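# Thread ring gauge onto ball screw, return screw to cradle

## Task

Turn the ring gauge onto the fine-threaded end of the ball screw by no less than two complete revolutions, then set the ball screw, with the gauge still threaded on, back into its cradle.

## Robot and tools

Robot. Two arms, left_arm carrying a five-finger left hand and right_arm carrying a five-finger right hand. The two hands mirror each other. Base poses in the scene frame: left_arm at (+0.001, +0.330, 0) m with quat_wxyz (+1.000, 0, 0, +0.018); right_arm at (+0.013, -0.294, 0) m with quat_wxyz (+1.000, 0, 0, -0.018). Both bases are thus turned slightly about z. A camera stand sits behind the arms. Loose parts may occasionally get nudged by the scene.

Frames. Scene frame: origin at table-top height, halfway between the arms' nominal bases; +z up, +x out across the table, +y toward left_arm. Hand poses, Hand targets, velocities and wrist-camera poses are given in each arm's own base frame; the fixed cameras and the table use the scene frame. The hand point sits 0.05 m in front of the palm and 0.15 m from the wrist mounting face along the fingers. Its +z runs along straight fingers, +y points out of the palm; +x runs across the palm away from the thumb on the right hand and toward the thumb on the left hand. Straight fingertips reach 0.06 to 0.07 m past the point; a wrist bracket on the little-finger side can collide with things.

The 28-number row (all values in [-1, 1], always 28 even if one arm is idle): left dx, dy, dz, rx, ry, rz, thumb_turn, thumb_bend, index, middle, ring, little, force_limit, speed; then the same fourteen for the right arm. Pose part: an offset, not a pose, measured from that arm's Hand target as it stood when the action or call began, along that arm's base axes; 1.0 equals 0.6 m for dx, dy, dz and 180 degrees for rx, ry, rz, which together form one rotation vector turning about the Hand target position. Every row in one action counts from that same start, so repeating an offset moves further. Six zeros re-request the current Hand target (also the way to end a push). Hand part: absolute motor targets, -1 open (straight, thumb beside palm) to +1 closed (curled, thumb in front of palm). force_limit maps -1..+1 to about 0..10 N at the fingertip (0..15 N for the two thumb motors). speed rises from near zero at -1 to full at +0.48 and stays full above; a full stroke takes 0.49 s. Close at speed -0.94 or below for a soft grip. To keep a hand unchanged, resend the eight hand numbers last executed for it; if none yet, send its hand_measured six plus hand_force_limit and hand_speed. With the thumb in front, the hand can hold objects about 0.035 to 0.065 m thick, or a handle down to 0.025 m.

Tools.
execute_actions(actions, cameras): actions is a list of actions; each action is a table of up to 15 rows, one per 1/30 s step, and a short table repeats its last row to fill 15 steps. Each action lasts 0.5 s. Images appear only with an empty list or when cameras names them.
move(target, speed, blend, blocking, cameras): target is one 28-number row or a list of up to 15 rows; all offsets in the list are from the same starting Hand targets, not chained. speed is path top speed in m/s, 0.002 to 4.3 (default 0.25), turning capped at twice that in rad/s; one value or one per target. blend in metres rounds corners (0 = full stop at each target). The whole move is capped at 10 s. blocking=false returns after about 0.5 s while motion continues. Moves do not avoid obstacles or the other arm.
wait(seconds 0 to 10, cameras); stop(cameras) brakes a running move; zoom_image(camera, region [x0, y0, x1, y1] in pixels, at most 504 by 504) on the latest image of cam_head_left, cam_head_right, cam_high, cam_left_wrist or cam_right_wrist; show_instructions() displays the reference images; finished_scene(scene=1) ends the scene for good.

Results. Per arm: end_effector_position (m) and end_effector_quat_wxyz in base frame, Hand target (the last commanded pose after clipping; next offsets count from it), joint positions, velocities and torques, and hand_measured, hand_stopped_by (moving, target, force, stalled, fault) and hand_load_n (positive means the finger is pushed open; a drop to about 0 signals a lost grip). A move adds a "move:" line with its ending (done, off_target, moving, held, fault) and limits (paced = pose clipped, held = steps withheld). MOTOR HOT appears at 85 °C; at 100 °C the arm goes limp for 30 s or more.

Behaviour to expect. The hand often rests 1 to 3 cm (sometimes 5 cm) short of its target, usually low; send the remainder as a further offset. Orientation commands are clipped to within 40 degrees of the measured orientation each step. Small turns can shift the hand point noticeably. Joint ranges (rad): waist ±2.880, shoulder 0 to 3.142, elbow 0 to 3.019, wrist pitch -1.693 to 1.571, wrist yaw ±1.571, wrist roll ±2.094; the roll limit matters when turning the gauge, so regrip between partial turns.

Avoid: dropping anything off the table (fails the task), letting go of moving parts, fast hits on fixed or heavy objects, the arms or hands touching or one hand gripping the other's fingers, paths passing near an arm's own base, pushing toward unreachable poses, and overloading fingers with twists or fast-swung loads. The result must remain in place after finishing without the robot holding it.

Each tool is called after "Request:" as a command line: name --argument value for each argument, lists and objects as JSON in quotes; but a table of rows of numbers goes row by row, as --pt "numbers of a row", without its own name.

Reference images:

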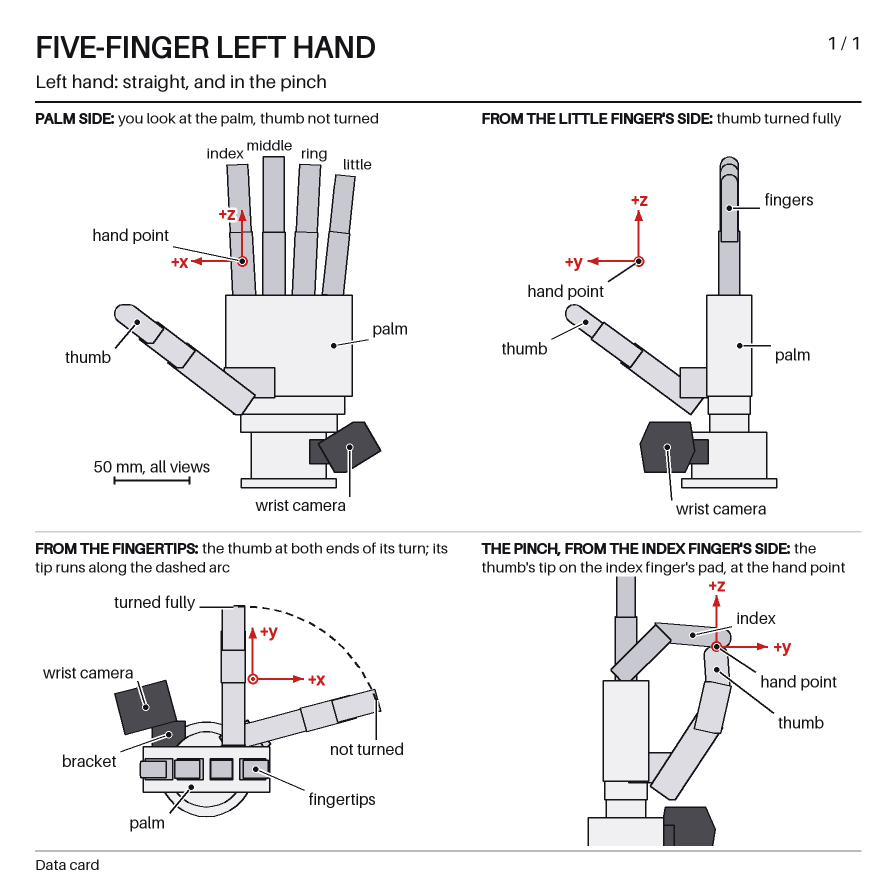

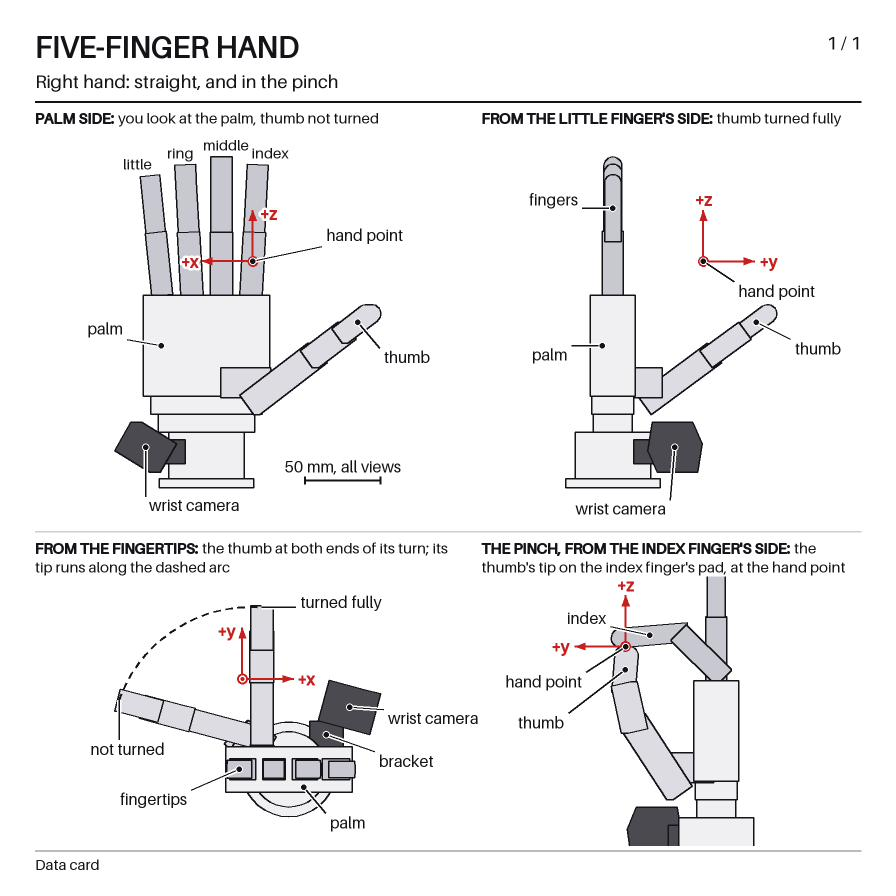

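## Session

Request:
execute_actions --actions '[]'

Scene clock: 0.00 s.
left_arm: end_effector_position=(+0.4488, -0.0579, +0.2399) hand_measured=(-1.000, -1.000, -1.000, -1.000, -1.000, -1.000) hand_load_n=(+0.0, +0.0, +0.0, -0.5, +0.0, +0.0) hand_stopped_by=(target, target, target, target, target, target) hand_force_limit=0.00 hand_speed=-0.80 end_effector_quat_wxyz=(+0.237, -0.576, +0.734, -0.271) | right_arm: end_effector_position=(+0.0904, +0.0095, +0.1384) hand_measured=(-1.000, -1.000, -1.000, -1.000, -1.000, -1.000) hand_load_n=(+0.0, +0.0, +0.0, +0.0, +0.0, +0.0) hand_stopped_by=(target, target, target, target, target, target) hand_force_limit=0.00 hand_speed=-0.80 end_effector_quat_wxyz=(+0.004, -0.559, +0.829, +0.013)
Joint positions: left_arm=[-0.039 1.18 1.112 -0.771 0.099 0.163] | right_arm=[-0.328 0.657 0.629 -1.559 -0.022 0.057]
Joint velocities: within noise
Joint torques (N m): no reading
Heat: left arm: hottest waist 28 °C; right arm: hottest waist 28 °C.
Hand target: left_arm +0.4572, -0.0582, +0.2570; +0.250, -0.571, +0.729, -0.282 | right_arm +0.0972, +0.0072, +0.1466; +0.012, -0.559, +0.829, +0.003

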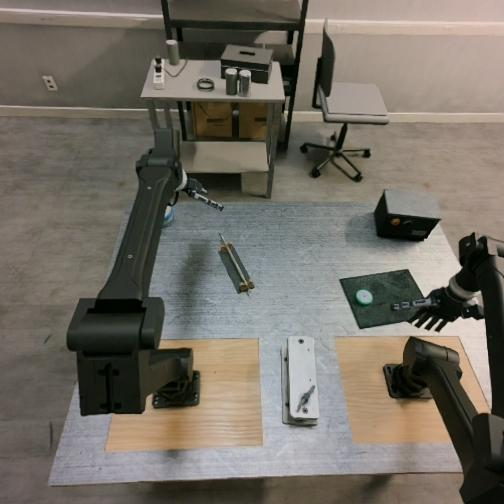

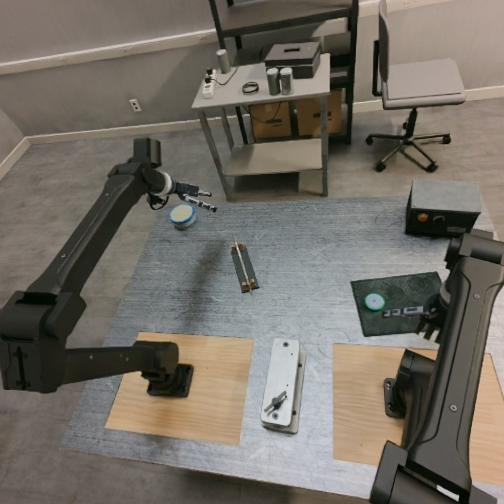

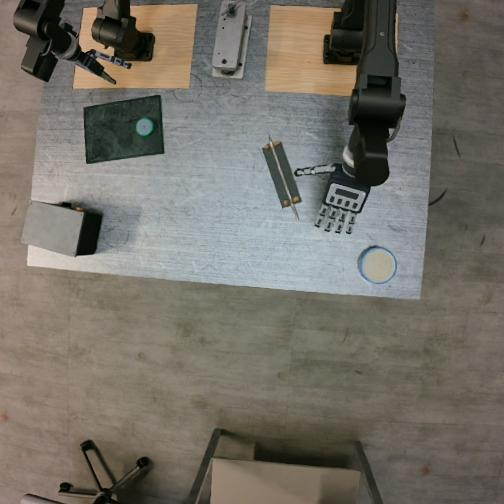

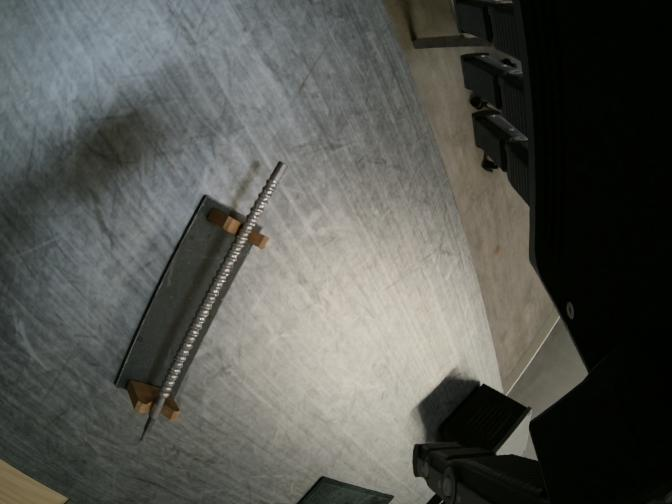

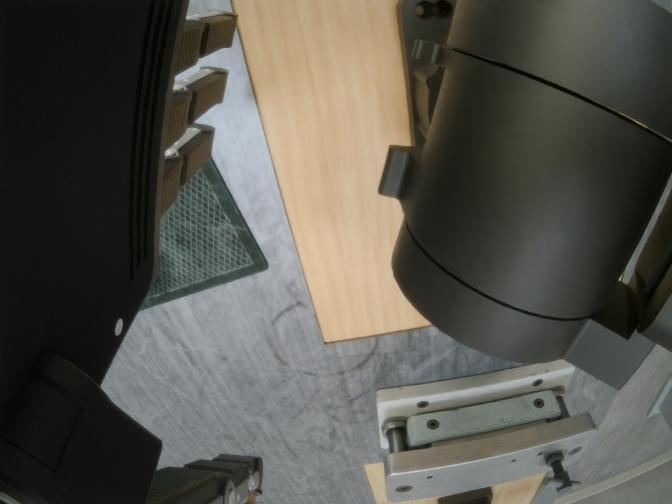

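Request:
zoom_image --camera "cam_head_left" --region '[320, 260, 440, 350]'

Request:
zoom_image --camera "cam_head_right" --region '[200, 220, 290, 310]'

Request:
zoom_image --camera "cam_left_wrist" --region '[90, 130, 330, 450]'

Request:
zoom_image --camera "cam_high" --region '[70, 80, 190, 180]'

Request:
zoom_image --camera "cam_high" --region '[240, 120, 340, 230]'

Request:
zoom_image --camera "cam_head_right" --region '[240, 320, 330, 440]'

Scaled by 4.200 from the camera's 504x504 image, which has a finer 720x720 frame.

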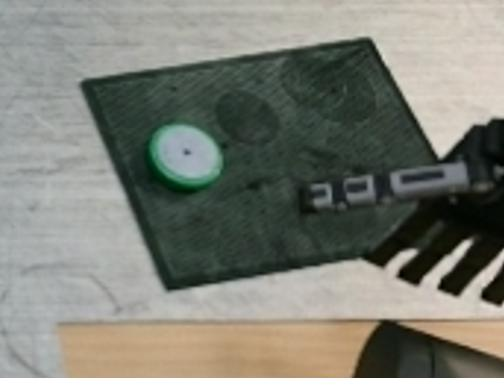

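Scaled by 5.600 from the camera's 504x504 image, which has a finer 720x720 frame.

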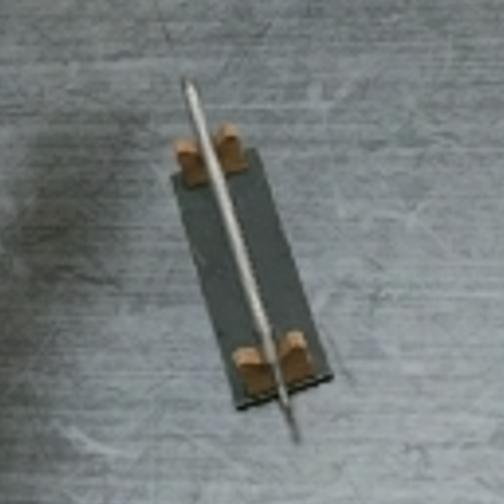

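Scaled by 1.575 from the camera's 672x504 image, which has a finer 960x720 frame.

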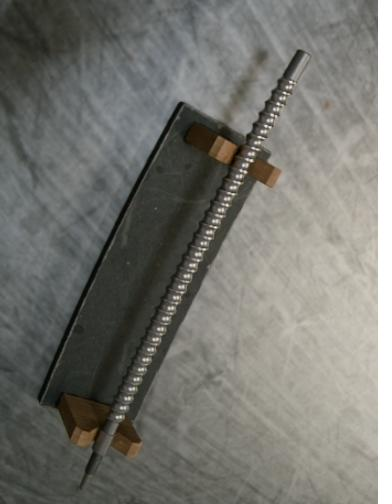

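Scaled by 4.200 from the camera's 504x504 image, which has a finer 720x720 frame.

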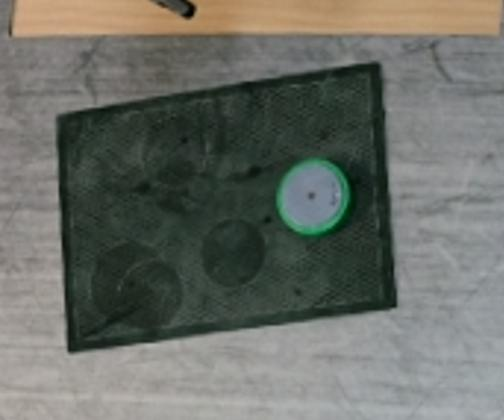

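Scaled by 4.582 from the camera's 504x504 image, which has a finer 720x720 frame.

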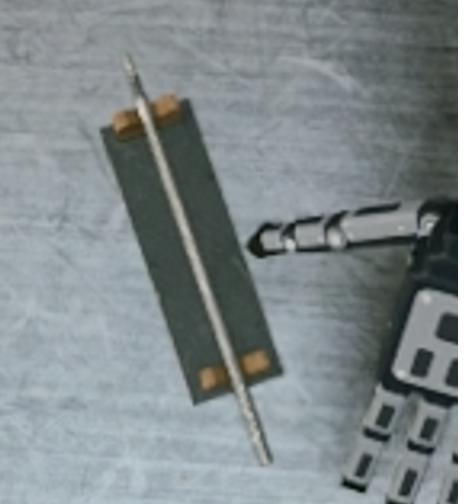

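Scaled by 4.200 from the camera's 504x504 image, which has a finer 720x720 frame.

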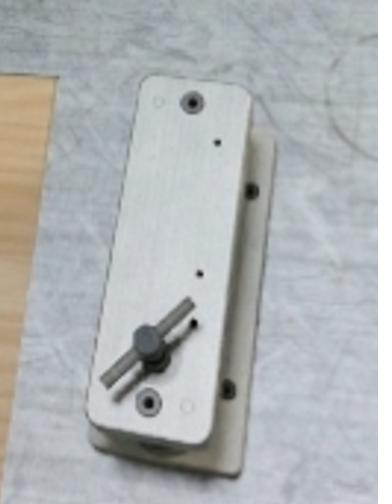

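Request:
zoom_image --camera "cam_left_wrist" --region '[110, 360, 210, 460]'

Request:
zoom_image --camera "cam_left_wrist" --region '[200, 140, 310, 260]'

Request:
zoom_image --camera "cam_high" --region '[130, 105, 160, 145]'

Request:
zoom_image --camera "cam_head_right" --region '[350, 280, 400, 330]'

Scaled by 5.040 from the camera's 672x504 image, which has a finer 960x720 frame.

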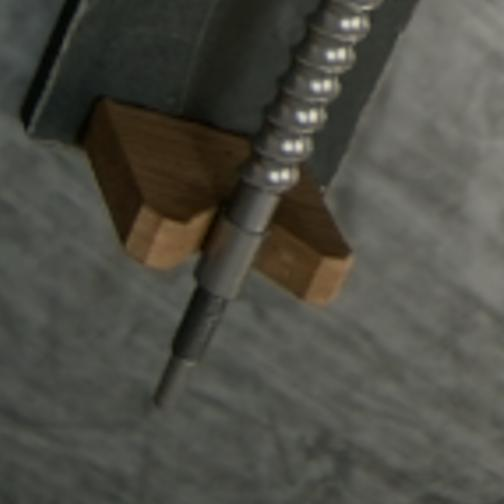

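Scaled by 4.200 from the camera's 672x504 image, which has a finer 960x720 frame.

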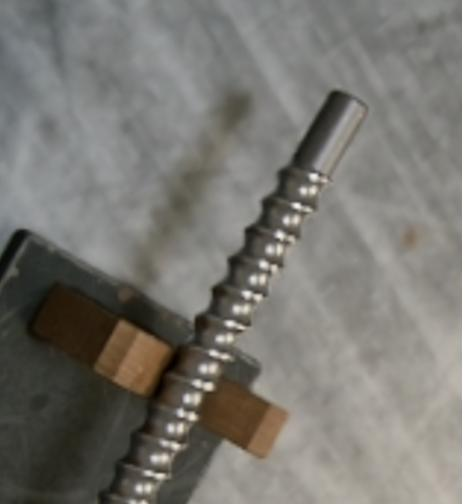

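Scaled by 12.600 from the camera's 504x504 image, which has a finer 720x720 frame.

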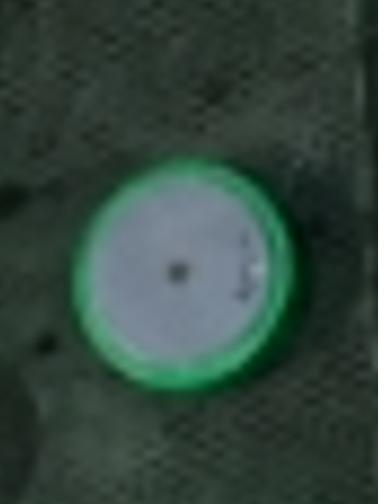

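Scaled by 10.080 from the camera's 504x504 image, which has a finer 720x720 frame.

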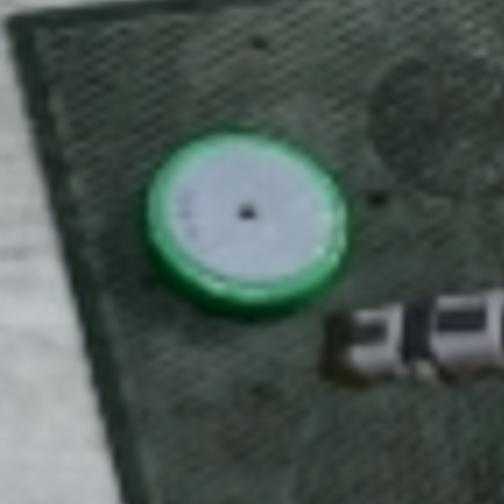

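Request:
zoom_image --camera "cam_high" --region '[60, 0, 210, 100]'

Request:
zoom_image --camera "cam_high" --region '[200, 0, 420, 110]'

Request:
zoom_image --camera "cam_head_right" --region '[320, 320, 504, 504]'

Request:
zoom_image --camera "cam_head_left" --region '[100, 310, 260, 470]'

Scaled by 3.360 from the camera's 504x504 image, which has a finer 720x720 frame.

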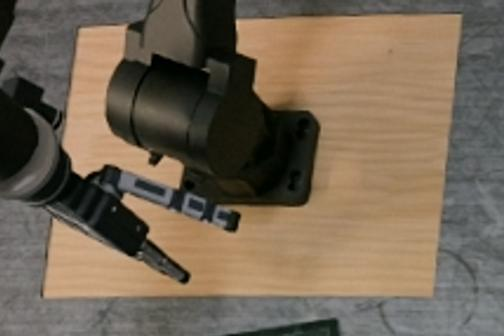

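Scaled by 2.291 from the camera's 504x504 image, which has a finer 720x720 frame.

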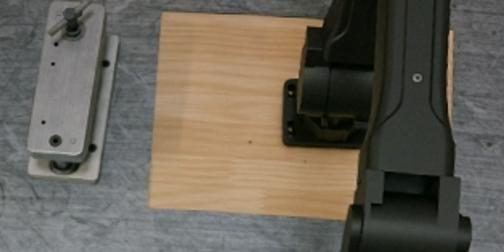

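Scaled by 2.739 from the camera's 504x504 image, which has a finer 720x720 frame.

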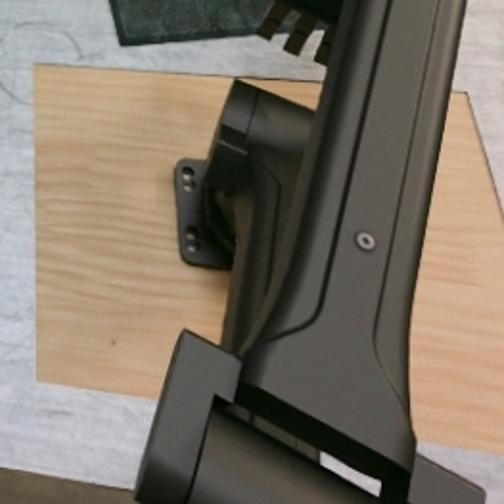

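Scaled by 3.150 from the camera's 504x504 image, which has a finer 720x720 frame.

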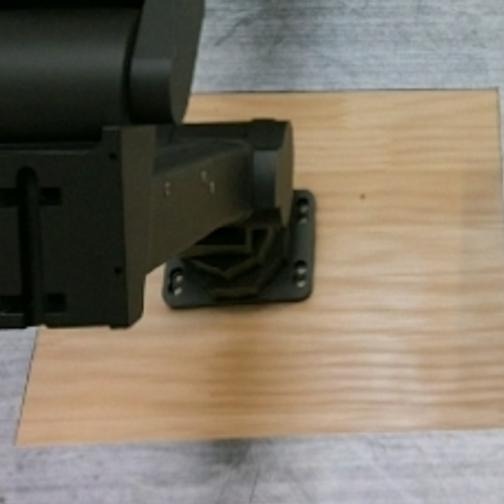

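Request:
zoom_image --camera "cam_head_left" --region '[200, 220, 280, 310]'

Request:
zoom_image --camera "cam_head_right" --region '[215, 225, 275, 310]'

Scaled by 5.600 from the camera's 504x504 image, which has a finer 720x720 frame.

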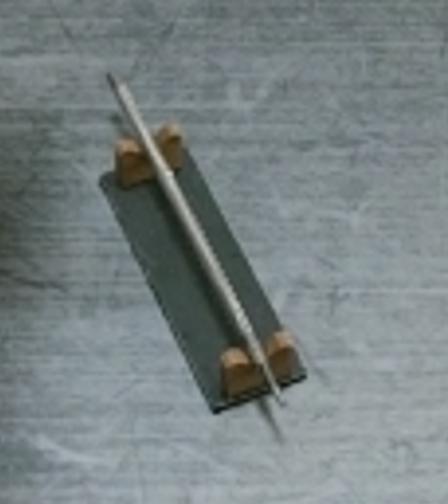

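Scaled by 5.929 from the camera's 504x504 image, which has a finer 720x720 frame.

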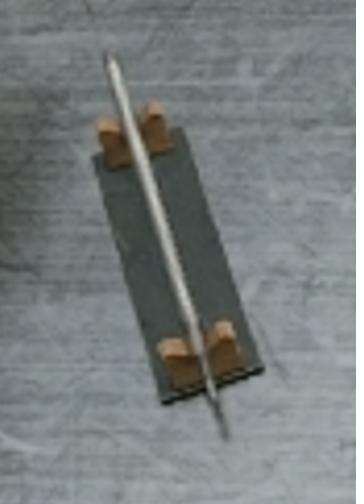

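Request:
move --target '[0,0,0,0,0,0,-1,-1,-1,-1,-1,-1,0.0,-0.8, 0.29,0.145,-0.011,-0.0171,-0.2870,0.2039, 1,-1,-0.45,-0.45,-1,-1,0.0,-0.3]' --speed 0.2 --cameras '["cam_right_wrist", "cam_head_right", "cam_head_left", "cam_left_wrist"]'

Scene clock: 819.33 s.
left_arm: end_effector_position=(+0.4488, -0.0579, +0.2399) hand_measured=(-1.000, -1.000, -1.000, -1.000, -1.000, -1.000) hand_load_n=(+0.0, +0.0, +0.0, +0.0, +0.0, +0.0) hand_stopped_by=(target, target, target, target, target, target) hand_force_limit=0.00 hand_speed=-0.80 end_effector_quat_wxyz=(+0.237, -0.576, +0.734, -0.271) | right_arm: end_effector_position=(+0.2690, +0.0909, +0.1415) hand_measured=(+1.000, -1.000, -0.450, -0.450, -1.000, -1.000) hand_load_n=(+0.0, +0.0, +0.0, +0.0, +0.0, +0.0) hand_stopped_by=(target, target, target, target, target, target) hand_force_limit=0.00 hand_speed=-0.30 end_effector_quat_wxyz=(-0.348, +0.723, -0.541, +0.253)
Joint positions: left_arm=[-0.039 1.18 1.112 -0.771 0.099 0.163] | right_arm=[0.163 0.549 0.473 -0.611 -0.105 -0.073]
Joint torques (N m): left_arm=[-1.2 -9.17 10.92 1.42 0.15 -0.11] | right_arm=[0.62 1.2 8.76 2.62 -0.2 -0.14]
Heat: left arm: hottest elbow 37 °C; right arm: hottest elbow 37 °C.
Hand target: left_arm +0.4572, -0.0582, +0.2570; +0.250, -0.571, +0.729, -0.282 | right_arm +0.2711, +0.0943, +0.1401; -0.350, +0.729, -0.530, +0.254
Off the commanded pose: left_arm 0.019 m, 2 deg | right_arm 0.004 m, 1 deg.
move: off_target (left_arm)
camera_calibration:
cam_right_wrist: T_world_to_cam=[[-0.509895, -0.41186, -0.755234, 0.284448], [-0.765078, 0.618483, 0.179258, 0.123537], [0.39327, 0.669216, -0.630467, 0.0394731], [0, 0, 0, 1]] pos_world=[0.224031, 0.0143313, 0.217566]
Images, in order (width x height): cam_head_left 504x504, cam_head_right 504x504, cam_left_wrist 672x504, cam_right_wrist 672x504.

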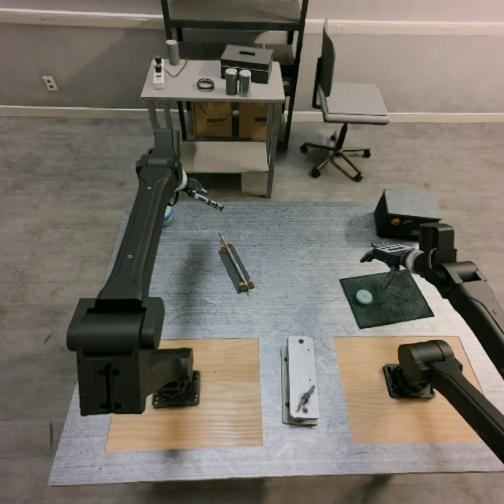

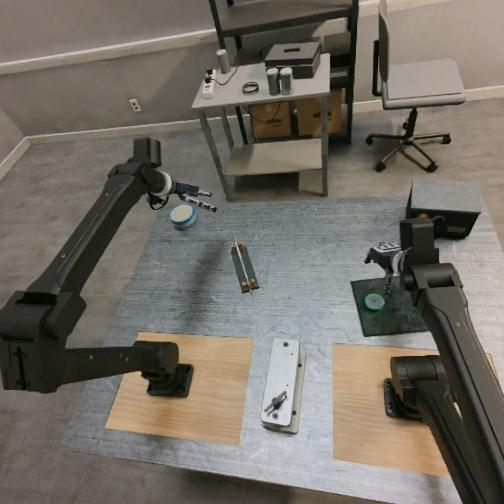

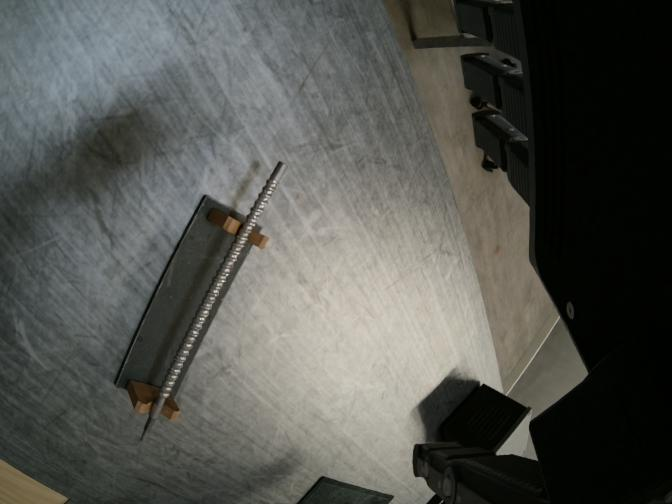

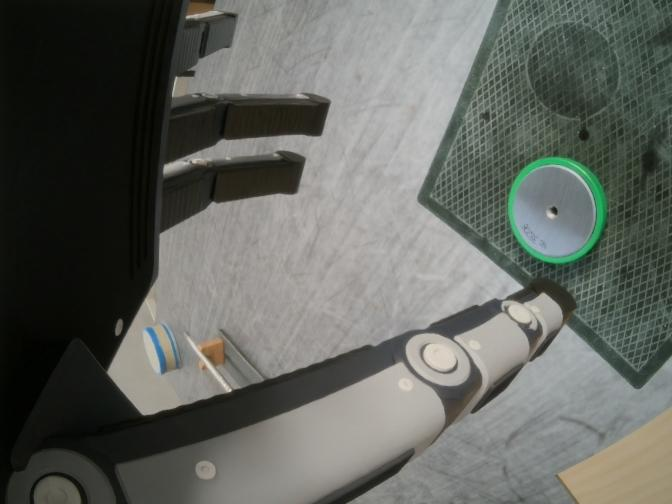

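Request:
zoom_image --camera "cam_right_wrist" --region '[480, 130, 640, 290]'

Request:
zoom_image --camera "cam_head_right" --region '[340, 230, 440, 340]'

Scaled by 3.150 from the camera's 672x504 image, which has a finer 960x720 frame.

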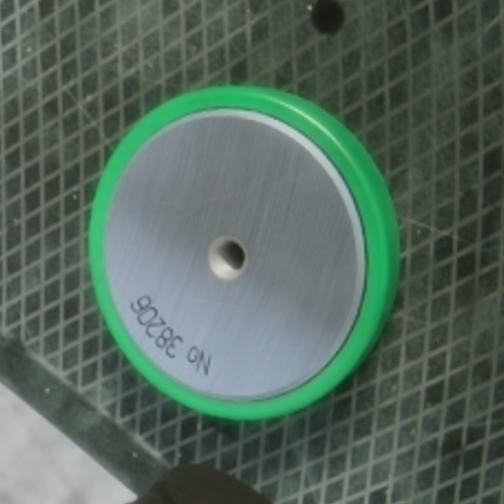

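Scaled by 4.582 from the camera's 504x504 image, which has a finer 720x720 frame.

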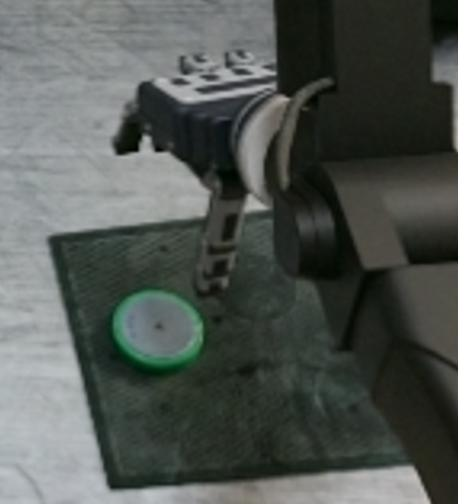

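Request:
move --target '[0,0,0,0,0,0,-1,-1,-1,-1,-1,-1,0.0,-0.8, 0.0015,0.004,-0.117,0,0,0, 1,-1,-0.45,-0.45,-1,-1,0.0,-0.3]' --speed 0.15 --cameras '["cam_right_wrist", "cam_head_right"]'

Request:
zoom_image --camera "cam_head_right" --region '[340, 230, 440, 340]'

Scene clock: 851.93 s.
left_arm: end_effector_position=(+0.4488, -0.0579, +0.2399) hand_measured=(-1.000, -1.000, -1.000, -1.000, -1.000, -1.000) hand_load_n=(+0.0, +0.0, -0.5, +0.0, +0.0, +0.0) hand_stopped_by=(target, target, target, target, target, target) hand_force_limit=0.00 hand_speed=-0.80 end_effector_quat_wxyz=(+0.237, -0.576, +0.734, -0.271) | right_arm: end_effector_position=(+0.2697, +0.0937, +0.0703) hand_measured=(+1.000, -1.000, -0.450, -0.450, -1.000, -1.000) hand_load_n=(+0.0, +0.0, +0.0, +0.0, -0.5, +0.0) hand_stopped_by=(target, target, target, target, target, target) hand_force_limit=0.00 hand_speed=-0.30 end_effector_quat_wxyz=(-0.348, +0.726, -0.537, +0.252)
Joint positions: left_arm=[-0.039 1.18 1.112 -0.771 0.099 0.163] | right_arm=[0.173 0.626 0.303 -0.365 -0.104 -0.074]
Joint torques (N m): left_arm=[-1.32 -9.35 10.95 1.4 0.12 -0.09] | right_arm=[0.73 0.73 8.57 2.69 0.09 -0.08]
Heat: left arm: hottest elbow 37 °C; right arm: hottest elbow 35 °C.
Hand target: left_arm +0.4572, -0.0582, +0.2570; +0.250, -0.571, +0.729, -0.282 | right_arm +0.2720, +0.0966, +0.0699; -0.350, +0.729, -0.530, +0.254
Off the commanded pose: left_arm 0.019 m, 2 deg | right_arm 0.004 m, 1 deg.
move: off_target (left_arm)
camera_calibration:
cam_right_wrist: T_world_to_cam=[[-0.506373, -0.418026, -0.754215, 0.231732], [-0.771048, 0.61111, 0.178965, 0.137533], [0.386097, 0.67216, -0.631768, -0.00584906], [0, 0, 0, 1]] pos_world=[0.225645, 0.0167537, 0.146467]
Images, in order (width x height): cam_head_right 504x504, cam_right_wrist 672x504.

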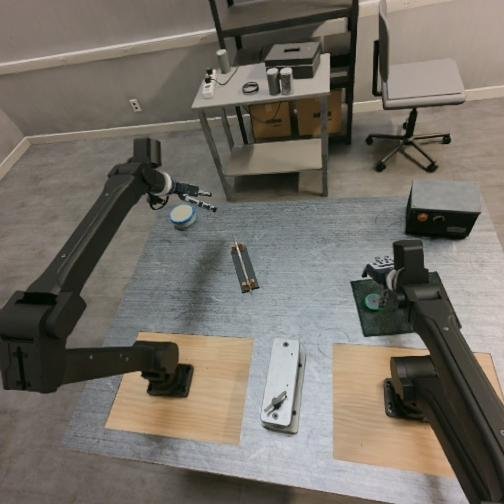

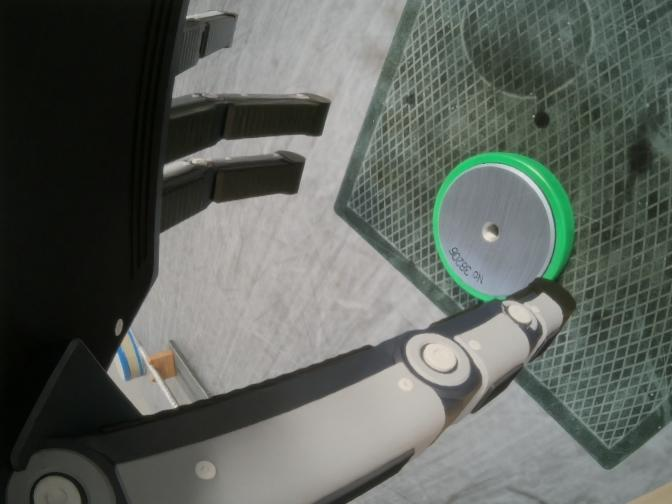

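Scaled by 4.582 from the camera's 504x504 image, which has a finer 720x720 frame.

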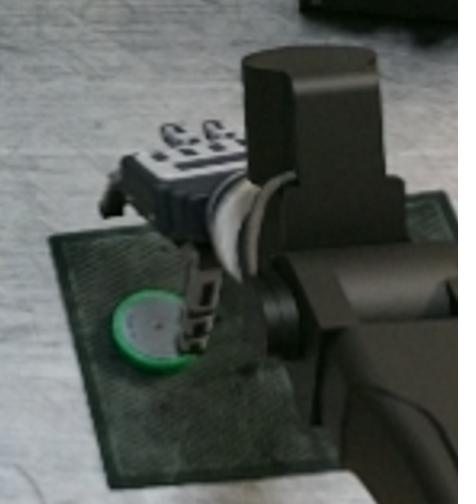

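Request:
move --target '[0,0,0,0,0,0,-1,-1,-1,-1,-1,-1,0.0,-0.8, 0,0,-0.037,0,0,0, 1,-1,-0.45,-0.45,-1,-1,0.0,-0.3]' --speed 0.06 --cameras '["cam_right_wrist", "cam_head_right", "cam_head_left"]'

Request:
zoom_image --camera "cam_head_right" --region '[345, 260, 405, 320]'

Request:
zoom_image --camera "cam_head_left" --region '[340, 240, 420, 320]'

Request:
zoom_image --camera "cam_right_wrist" --region '[340, 130, 640, 430]'

Scene clock: 876.73 s.
left_arm: end_effector_position=(+0.4488, -0.0579, +0.2399) hand_measured=(-1.000, -1.000, -1.000, -1.000, -1.000, -1.000) hand_load_n=(+0.0, +0.0, +0.0, +0.0, +0.0, +0.0) hand_stopped_by=(target, target, target, target, target, target) hand_force_limit=0.00 hand_speed=-0.80 end_effector_quat_wxyz=(+0.237, -0.576, +0.734, -0.271) | right_arm: end_effector_position=(+0.2706, +0.0939, +0.0490) hand_measured=(+1.000, -1.000, -0.450, -0.450, -1.000, -1.000) hand_load_n=(+0.0, +0.0, +0.0, +0.0, +0.0, +0.0) hand_stopped_by=(target, target, target, target, target, target) hand_force_limit=0.00 hand_speed=-0.30 end_effector_quat_wxyz=(-0.349, +0.725, -0.537, +0.252)
Joint positions: left_arm=[-0.039 1.18 1.112 -0.771 0.099 0.163] | right_arm=[0.173 0.675 0.255 -0.266 -0.104 -0.074]
Joint torques (N m): left_arm=[-1.38 -9.64 10.93 1.4 0.12 -0.1] | right_arm=[0.67 0.91 8.16 2.59 0.07 -0.1]
Heat: left arm: hottest elbow 37 °C; right arm: hottest elbow 36 °C.
Hand target: left_arm +0.4572, -0.0582, +0.2570; +0.250, -0.571, +0.729, -0.282 | right_arm +0.2720, +0.0966, +0.0477; -0.350, +0.729, -0.530, +0.254
Off the commanded pose: left_arm 0.019 m, 2 deg | right_arm 0.003 m, 1 deg.
move: off_target (left_arm)
camera_calibration:
cam_right_wrist: T_world_to_cam=[[-0.505022, -0.417766, -0.755265, 0.215853], [-0.771343, 0.611092, 0.177754, 0.141998], [0.387277, 0.672338, -0.630856, -0.0201554], [0, 0, 0, 1]] pos_world=[0.226345, 0.0169535, 0.12507]
Images, in order (width x height): cam_head_left 504x504, cam_head_right 504x504, cam_right_wrist 672x504.

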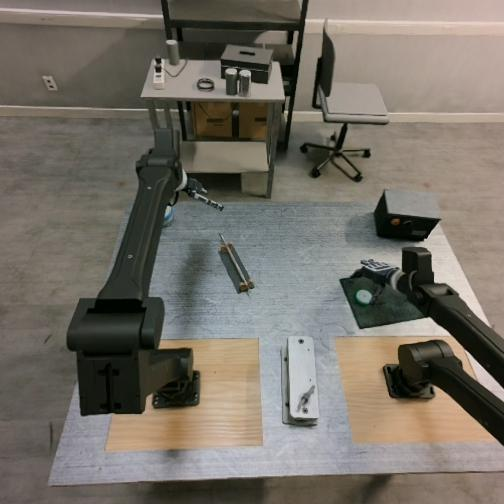

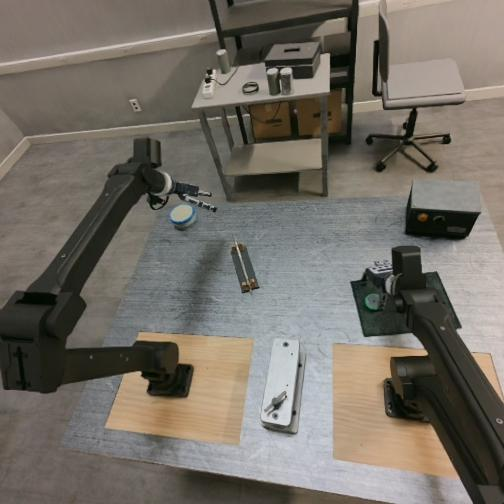

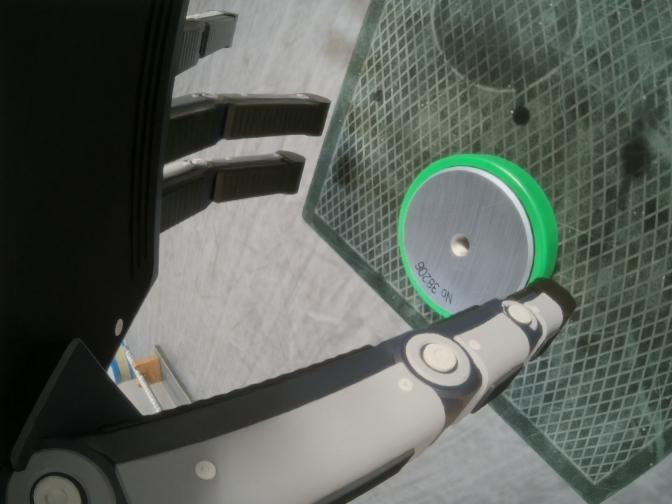

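Scaled by 8.400 from the camera's 504x504 image, which has a finer 720x720 frame.

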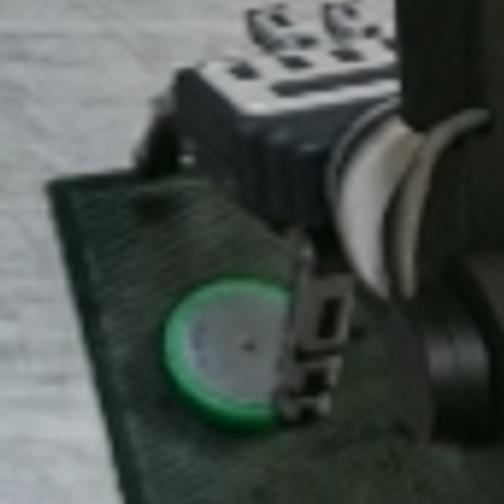

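Scaled by 6.300 from the camera's 504x504 image, which has a finer 720x720 frame.

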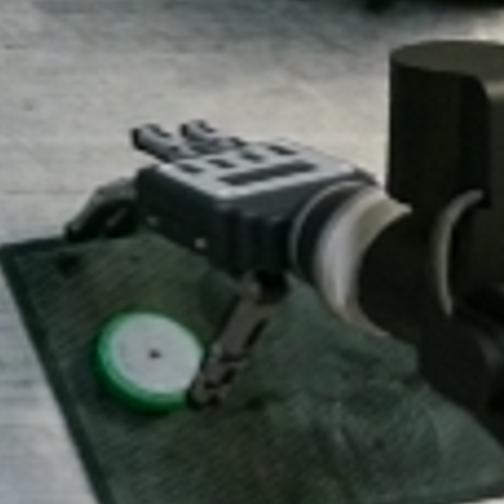

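Scaled by 1.680 from the camera's 672x504 image, which has a finer 960x720 frame.

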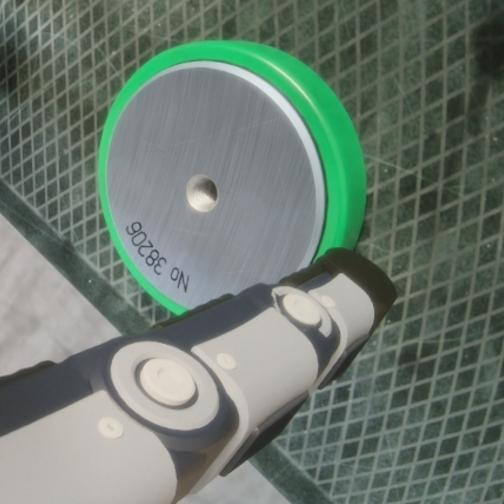

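Request:
move --target '[0,0,0,0,0,0,-1,-1,-1,-1,-1,-1,0.0,-0.8, -0.006,-0.002,-0.0225,0,0,0, 1,-1,-0.45,-0.45,-1,-1,0.0,-0.3]' --speed 0.04 --cameras '["cam_right_wrist", "cam_head_right", "cam_head_left"]'

Request:
zoom_image --camera "cam_head_right" --region '[345, 260, 405, 320]'

Request:
zoom_image --camera "cam_head_left" --region '[340, 240, 420, 320]'

Request:
zoom_image --camera "cam_right_wrist" --region '[340, 130, 640, 430]'

Scene clock: 923.03 s.
left_arm: end_effector_position=(+0.4488, -0.0579, +0.2399) hand_measured=(-1.000, -1.000, -1.000, -1.000, -1.000, -1.000) hand_load_n=(+0.0, +0.0, +0.0, +0.0, +0.0, +0.0) hand_stopped_by=(target, target, target, target, target, target) hand_force_limit=0.00 hand_speed=-0.80 end_effector_quat_wxyz=(+0.237, -0.576, +0.734, -0.271) | right_arm: end_effector_position=(+0.2672, +0.0933, +0.0356) hand_measured=(+1.000, -1.000, -0.450, -0.450, -1.000, -1.000) hand_load_n=(+0.0, +0.0, +0.0, +0.0, +0.0, +0.0) hand_stopped_by=(target, target, target, target, target, target) hand_force_limit=0.00 hand_speed=-0.30 end_effector_quat_wxyz=(-0.349, +0.725, -0.537, +0.252)
Joint positions: left_arm=[-0.039 1.18 1.112 -0.771 0.099 0.163] | right_arm=[0.173 0.691 0.221 -0.215 -0.104 -0.074]
Joint torques (N m): left_arm=[-1.14 -9.41 10.91 1.37 0.13 -0.11] | right_arm=[0.62 0.62 7.97 2.59 0 -0.11]
Heat: left arm: hottest elbow 38 °C; right arm: hottest elbow 35 °C.
Hand target: left_arm +0.4572, -0.0582, +0.2570; +0.250, -0.571, +0.729, -0.282 | right_arm +0.2683, +0.0954, +0.0341; -0.350, +0.729, -0.530, +0.254
Off the commanded pose: left_arm 0.019 m, 2 deg | right_arm 0.003 m, 1 deg.
move: off_target (left_arm)
camera_calibration:
cam_right_wrist: T_world_to_cam=[[-0.505022, -0.417766, -0.755265, 0.203723], [-0.771343, 0.611092, 0.177754, 0.142185], [0.387277, 0.672338, -0.630856, -0.0268214], [0, 0, 0, 1]] pos_world=[0.222945, 0.0162535, 0.11167]
Images, in order (width x height): cam_head_left 504x504, cam_head_right 504x504, cam_right_wrist 672x504.

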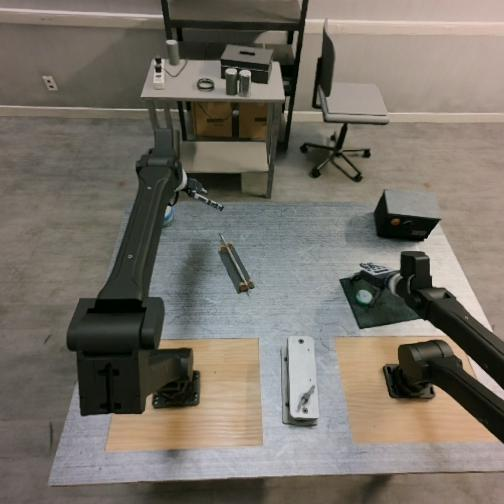

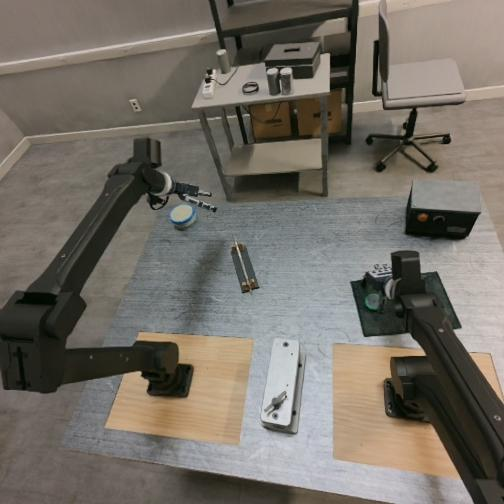

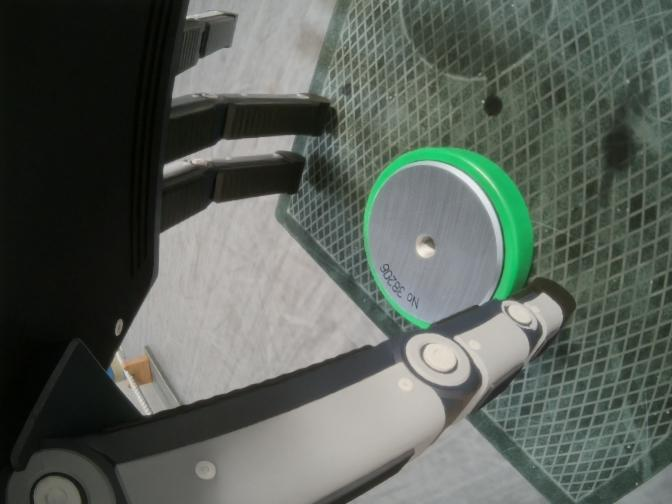

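Scaled by 8.400 from the camera's 504x504 image, which has a finer 720x720 frame.

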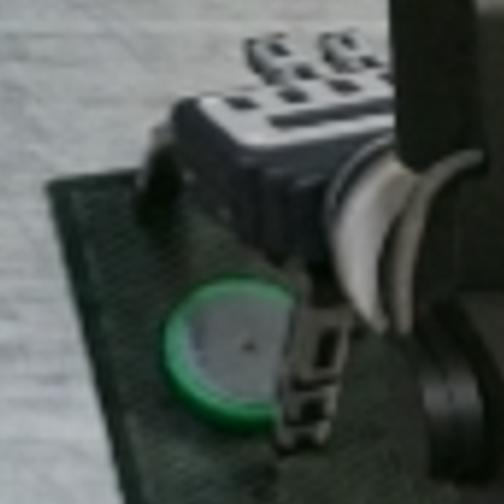

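Scaled by 6.300 from the camera's 504x504 image, which has a finer 720x720 frame.

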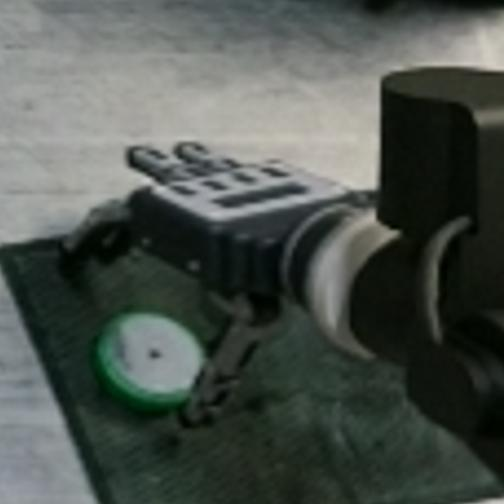

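Scaled by 1.680 from the camera's 672x504 image, which has a finer 960x720 frame.

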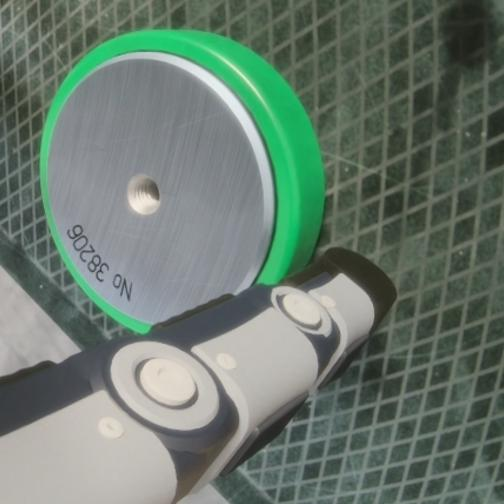

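Request:
move --target '[0,0,0,0,0,0,-1,-1,-1,-1,-1,-1,0.0,-0.8, 0,0,0,0,0,0, 1,-1,0.25,0.25,-1,-1,-0.3,-0.9]' --speed 0.04 --cameras '["cam_right_wrist", "cam_head_right", "cam_head_left"]'

Request:
zoom_image --camera "cam_head_right" --region '[345, 260, 405, 320]'

Request:
zoom_image --camera "cam_right_wrist" --region '[220, 60, 640, 430]'

Scene clock: 946.07 s.
left_arm: end_effector_position=(+0.4488, -0.0579, +0.2399) hand_measured=(-1.000, -1.000, -1.000, -1.000, -1.000, -1.000) hand_load_n=(+0.0, +0.0, +0.0, +0.0, +0.0, +0.0) hand_stopped_by=(target, target, target, target, target, target) hand_force_limit=0.00 hand_speed=-0.80 end_effector_quat_wxyz=(+0.237, -0.576, +0.734, -0.271) | right_arm: end_effector_position=(+0.2700, +0.0938, +0.0376) hand_measured=(+1.000, -1.000, +0.250, +0.250, -1.000, -1.000) hand_load_n=(+0.0, +0.0, +0.0, +0.5, +0.0, +0.0) hand_stopped_by=(target, target, target, target, target, target) hand_force_limit=-0.30 hand_speed=-0.90 end_effector_quat_wxyz=(-0.353, +0.723, -0.535, +0.256)
Joint positions: left_arm=[-0.039 1.18 1.112 -0.771 0.099 0.163] | right_arm=[0.173 0.693 0.221 -0.201 -0.104 -0.074]
Joint torques (N m): left_arm=[-1.26 -9.52 10.95 1.35 0.13 -0.09] | right_arm=[0.56 0.5 7.98 2.15 -0.01 -0.11]
Heat: left arm: hottest elbow 38 °C; right arm: hottest elbow 34 °C.
Hand target: left_arm +0.4572, -0.0582, +0.2570; +0.250, -0.571, +0.729, -0.282 | right_arm +0.2683, +0.0954, +0.0341; -0.350, +0.729, -0.530, +0.254
Off the commanded pose: left_arm 0.019 m, 2 deg | right_arm 0.004 m, 1 deg.
move: off_target (left_arm)
camera_calibration:
cam_right_wrist: T_world_to_cam=[[-0.495521, -0.416173, -0.762404, 0.204368], [-0.77357, 0.610636, 0.169451, 0.144556], [0.39503, 0.673739, -0.624522, -0.0294954], [0, 0, 0, 1]] pos_world=[0.224744, 0.0166536, 0.112895]
Images, in order (width x height): cam_head_left 504x504, cam_head_right 504x504, cam_right_wrist 672x504.

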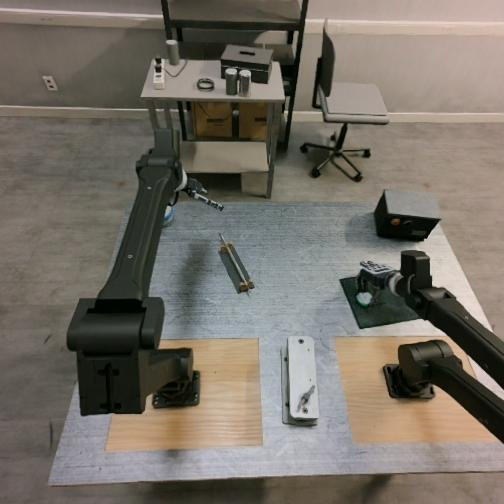

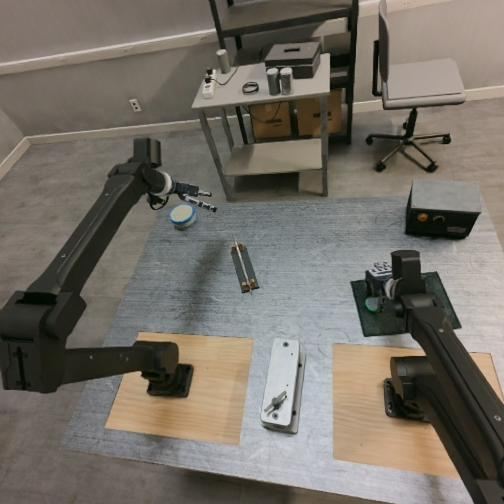

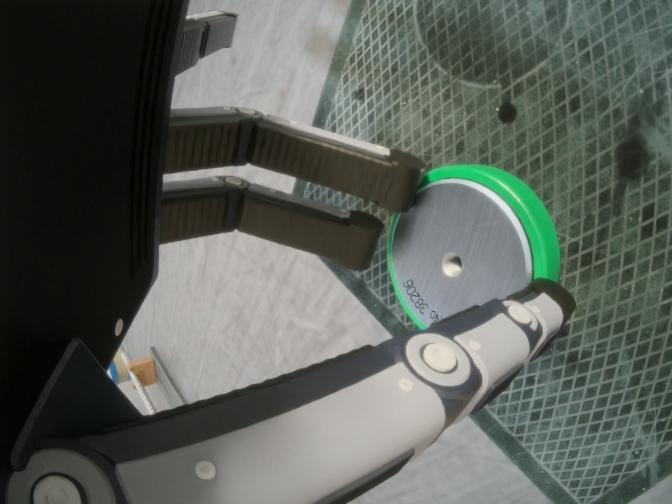

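Scaled by 8.400 from the camera's 504x504 image, which has a finer 720x720 frame.

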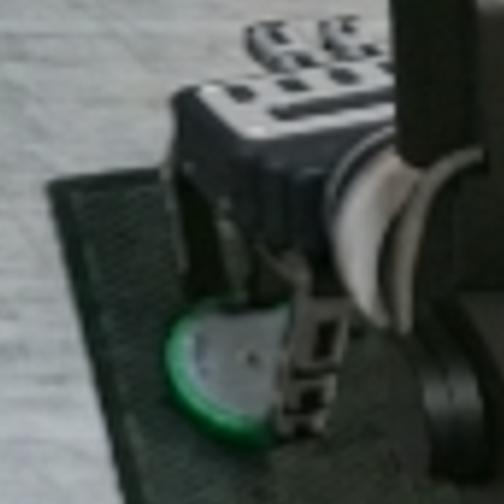

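Scaled by 1.200 from the camera's 672x504 image, which has a finer 960x720 frame.

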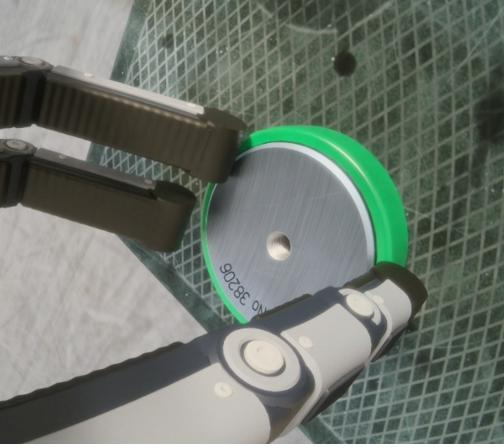

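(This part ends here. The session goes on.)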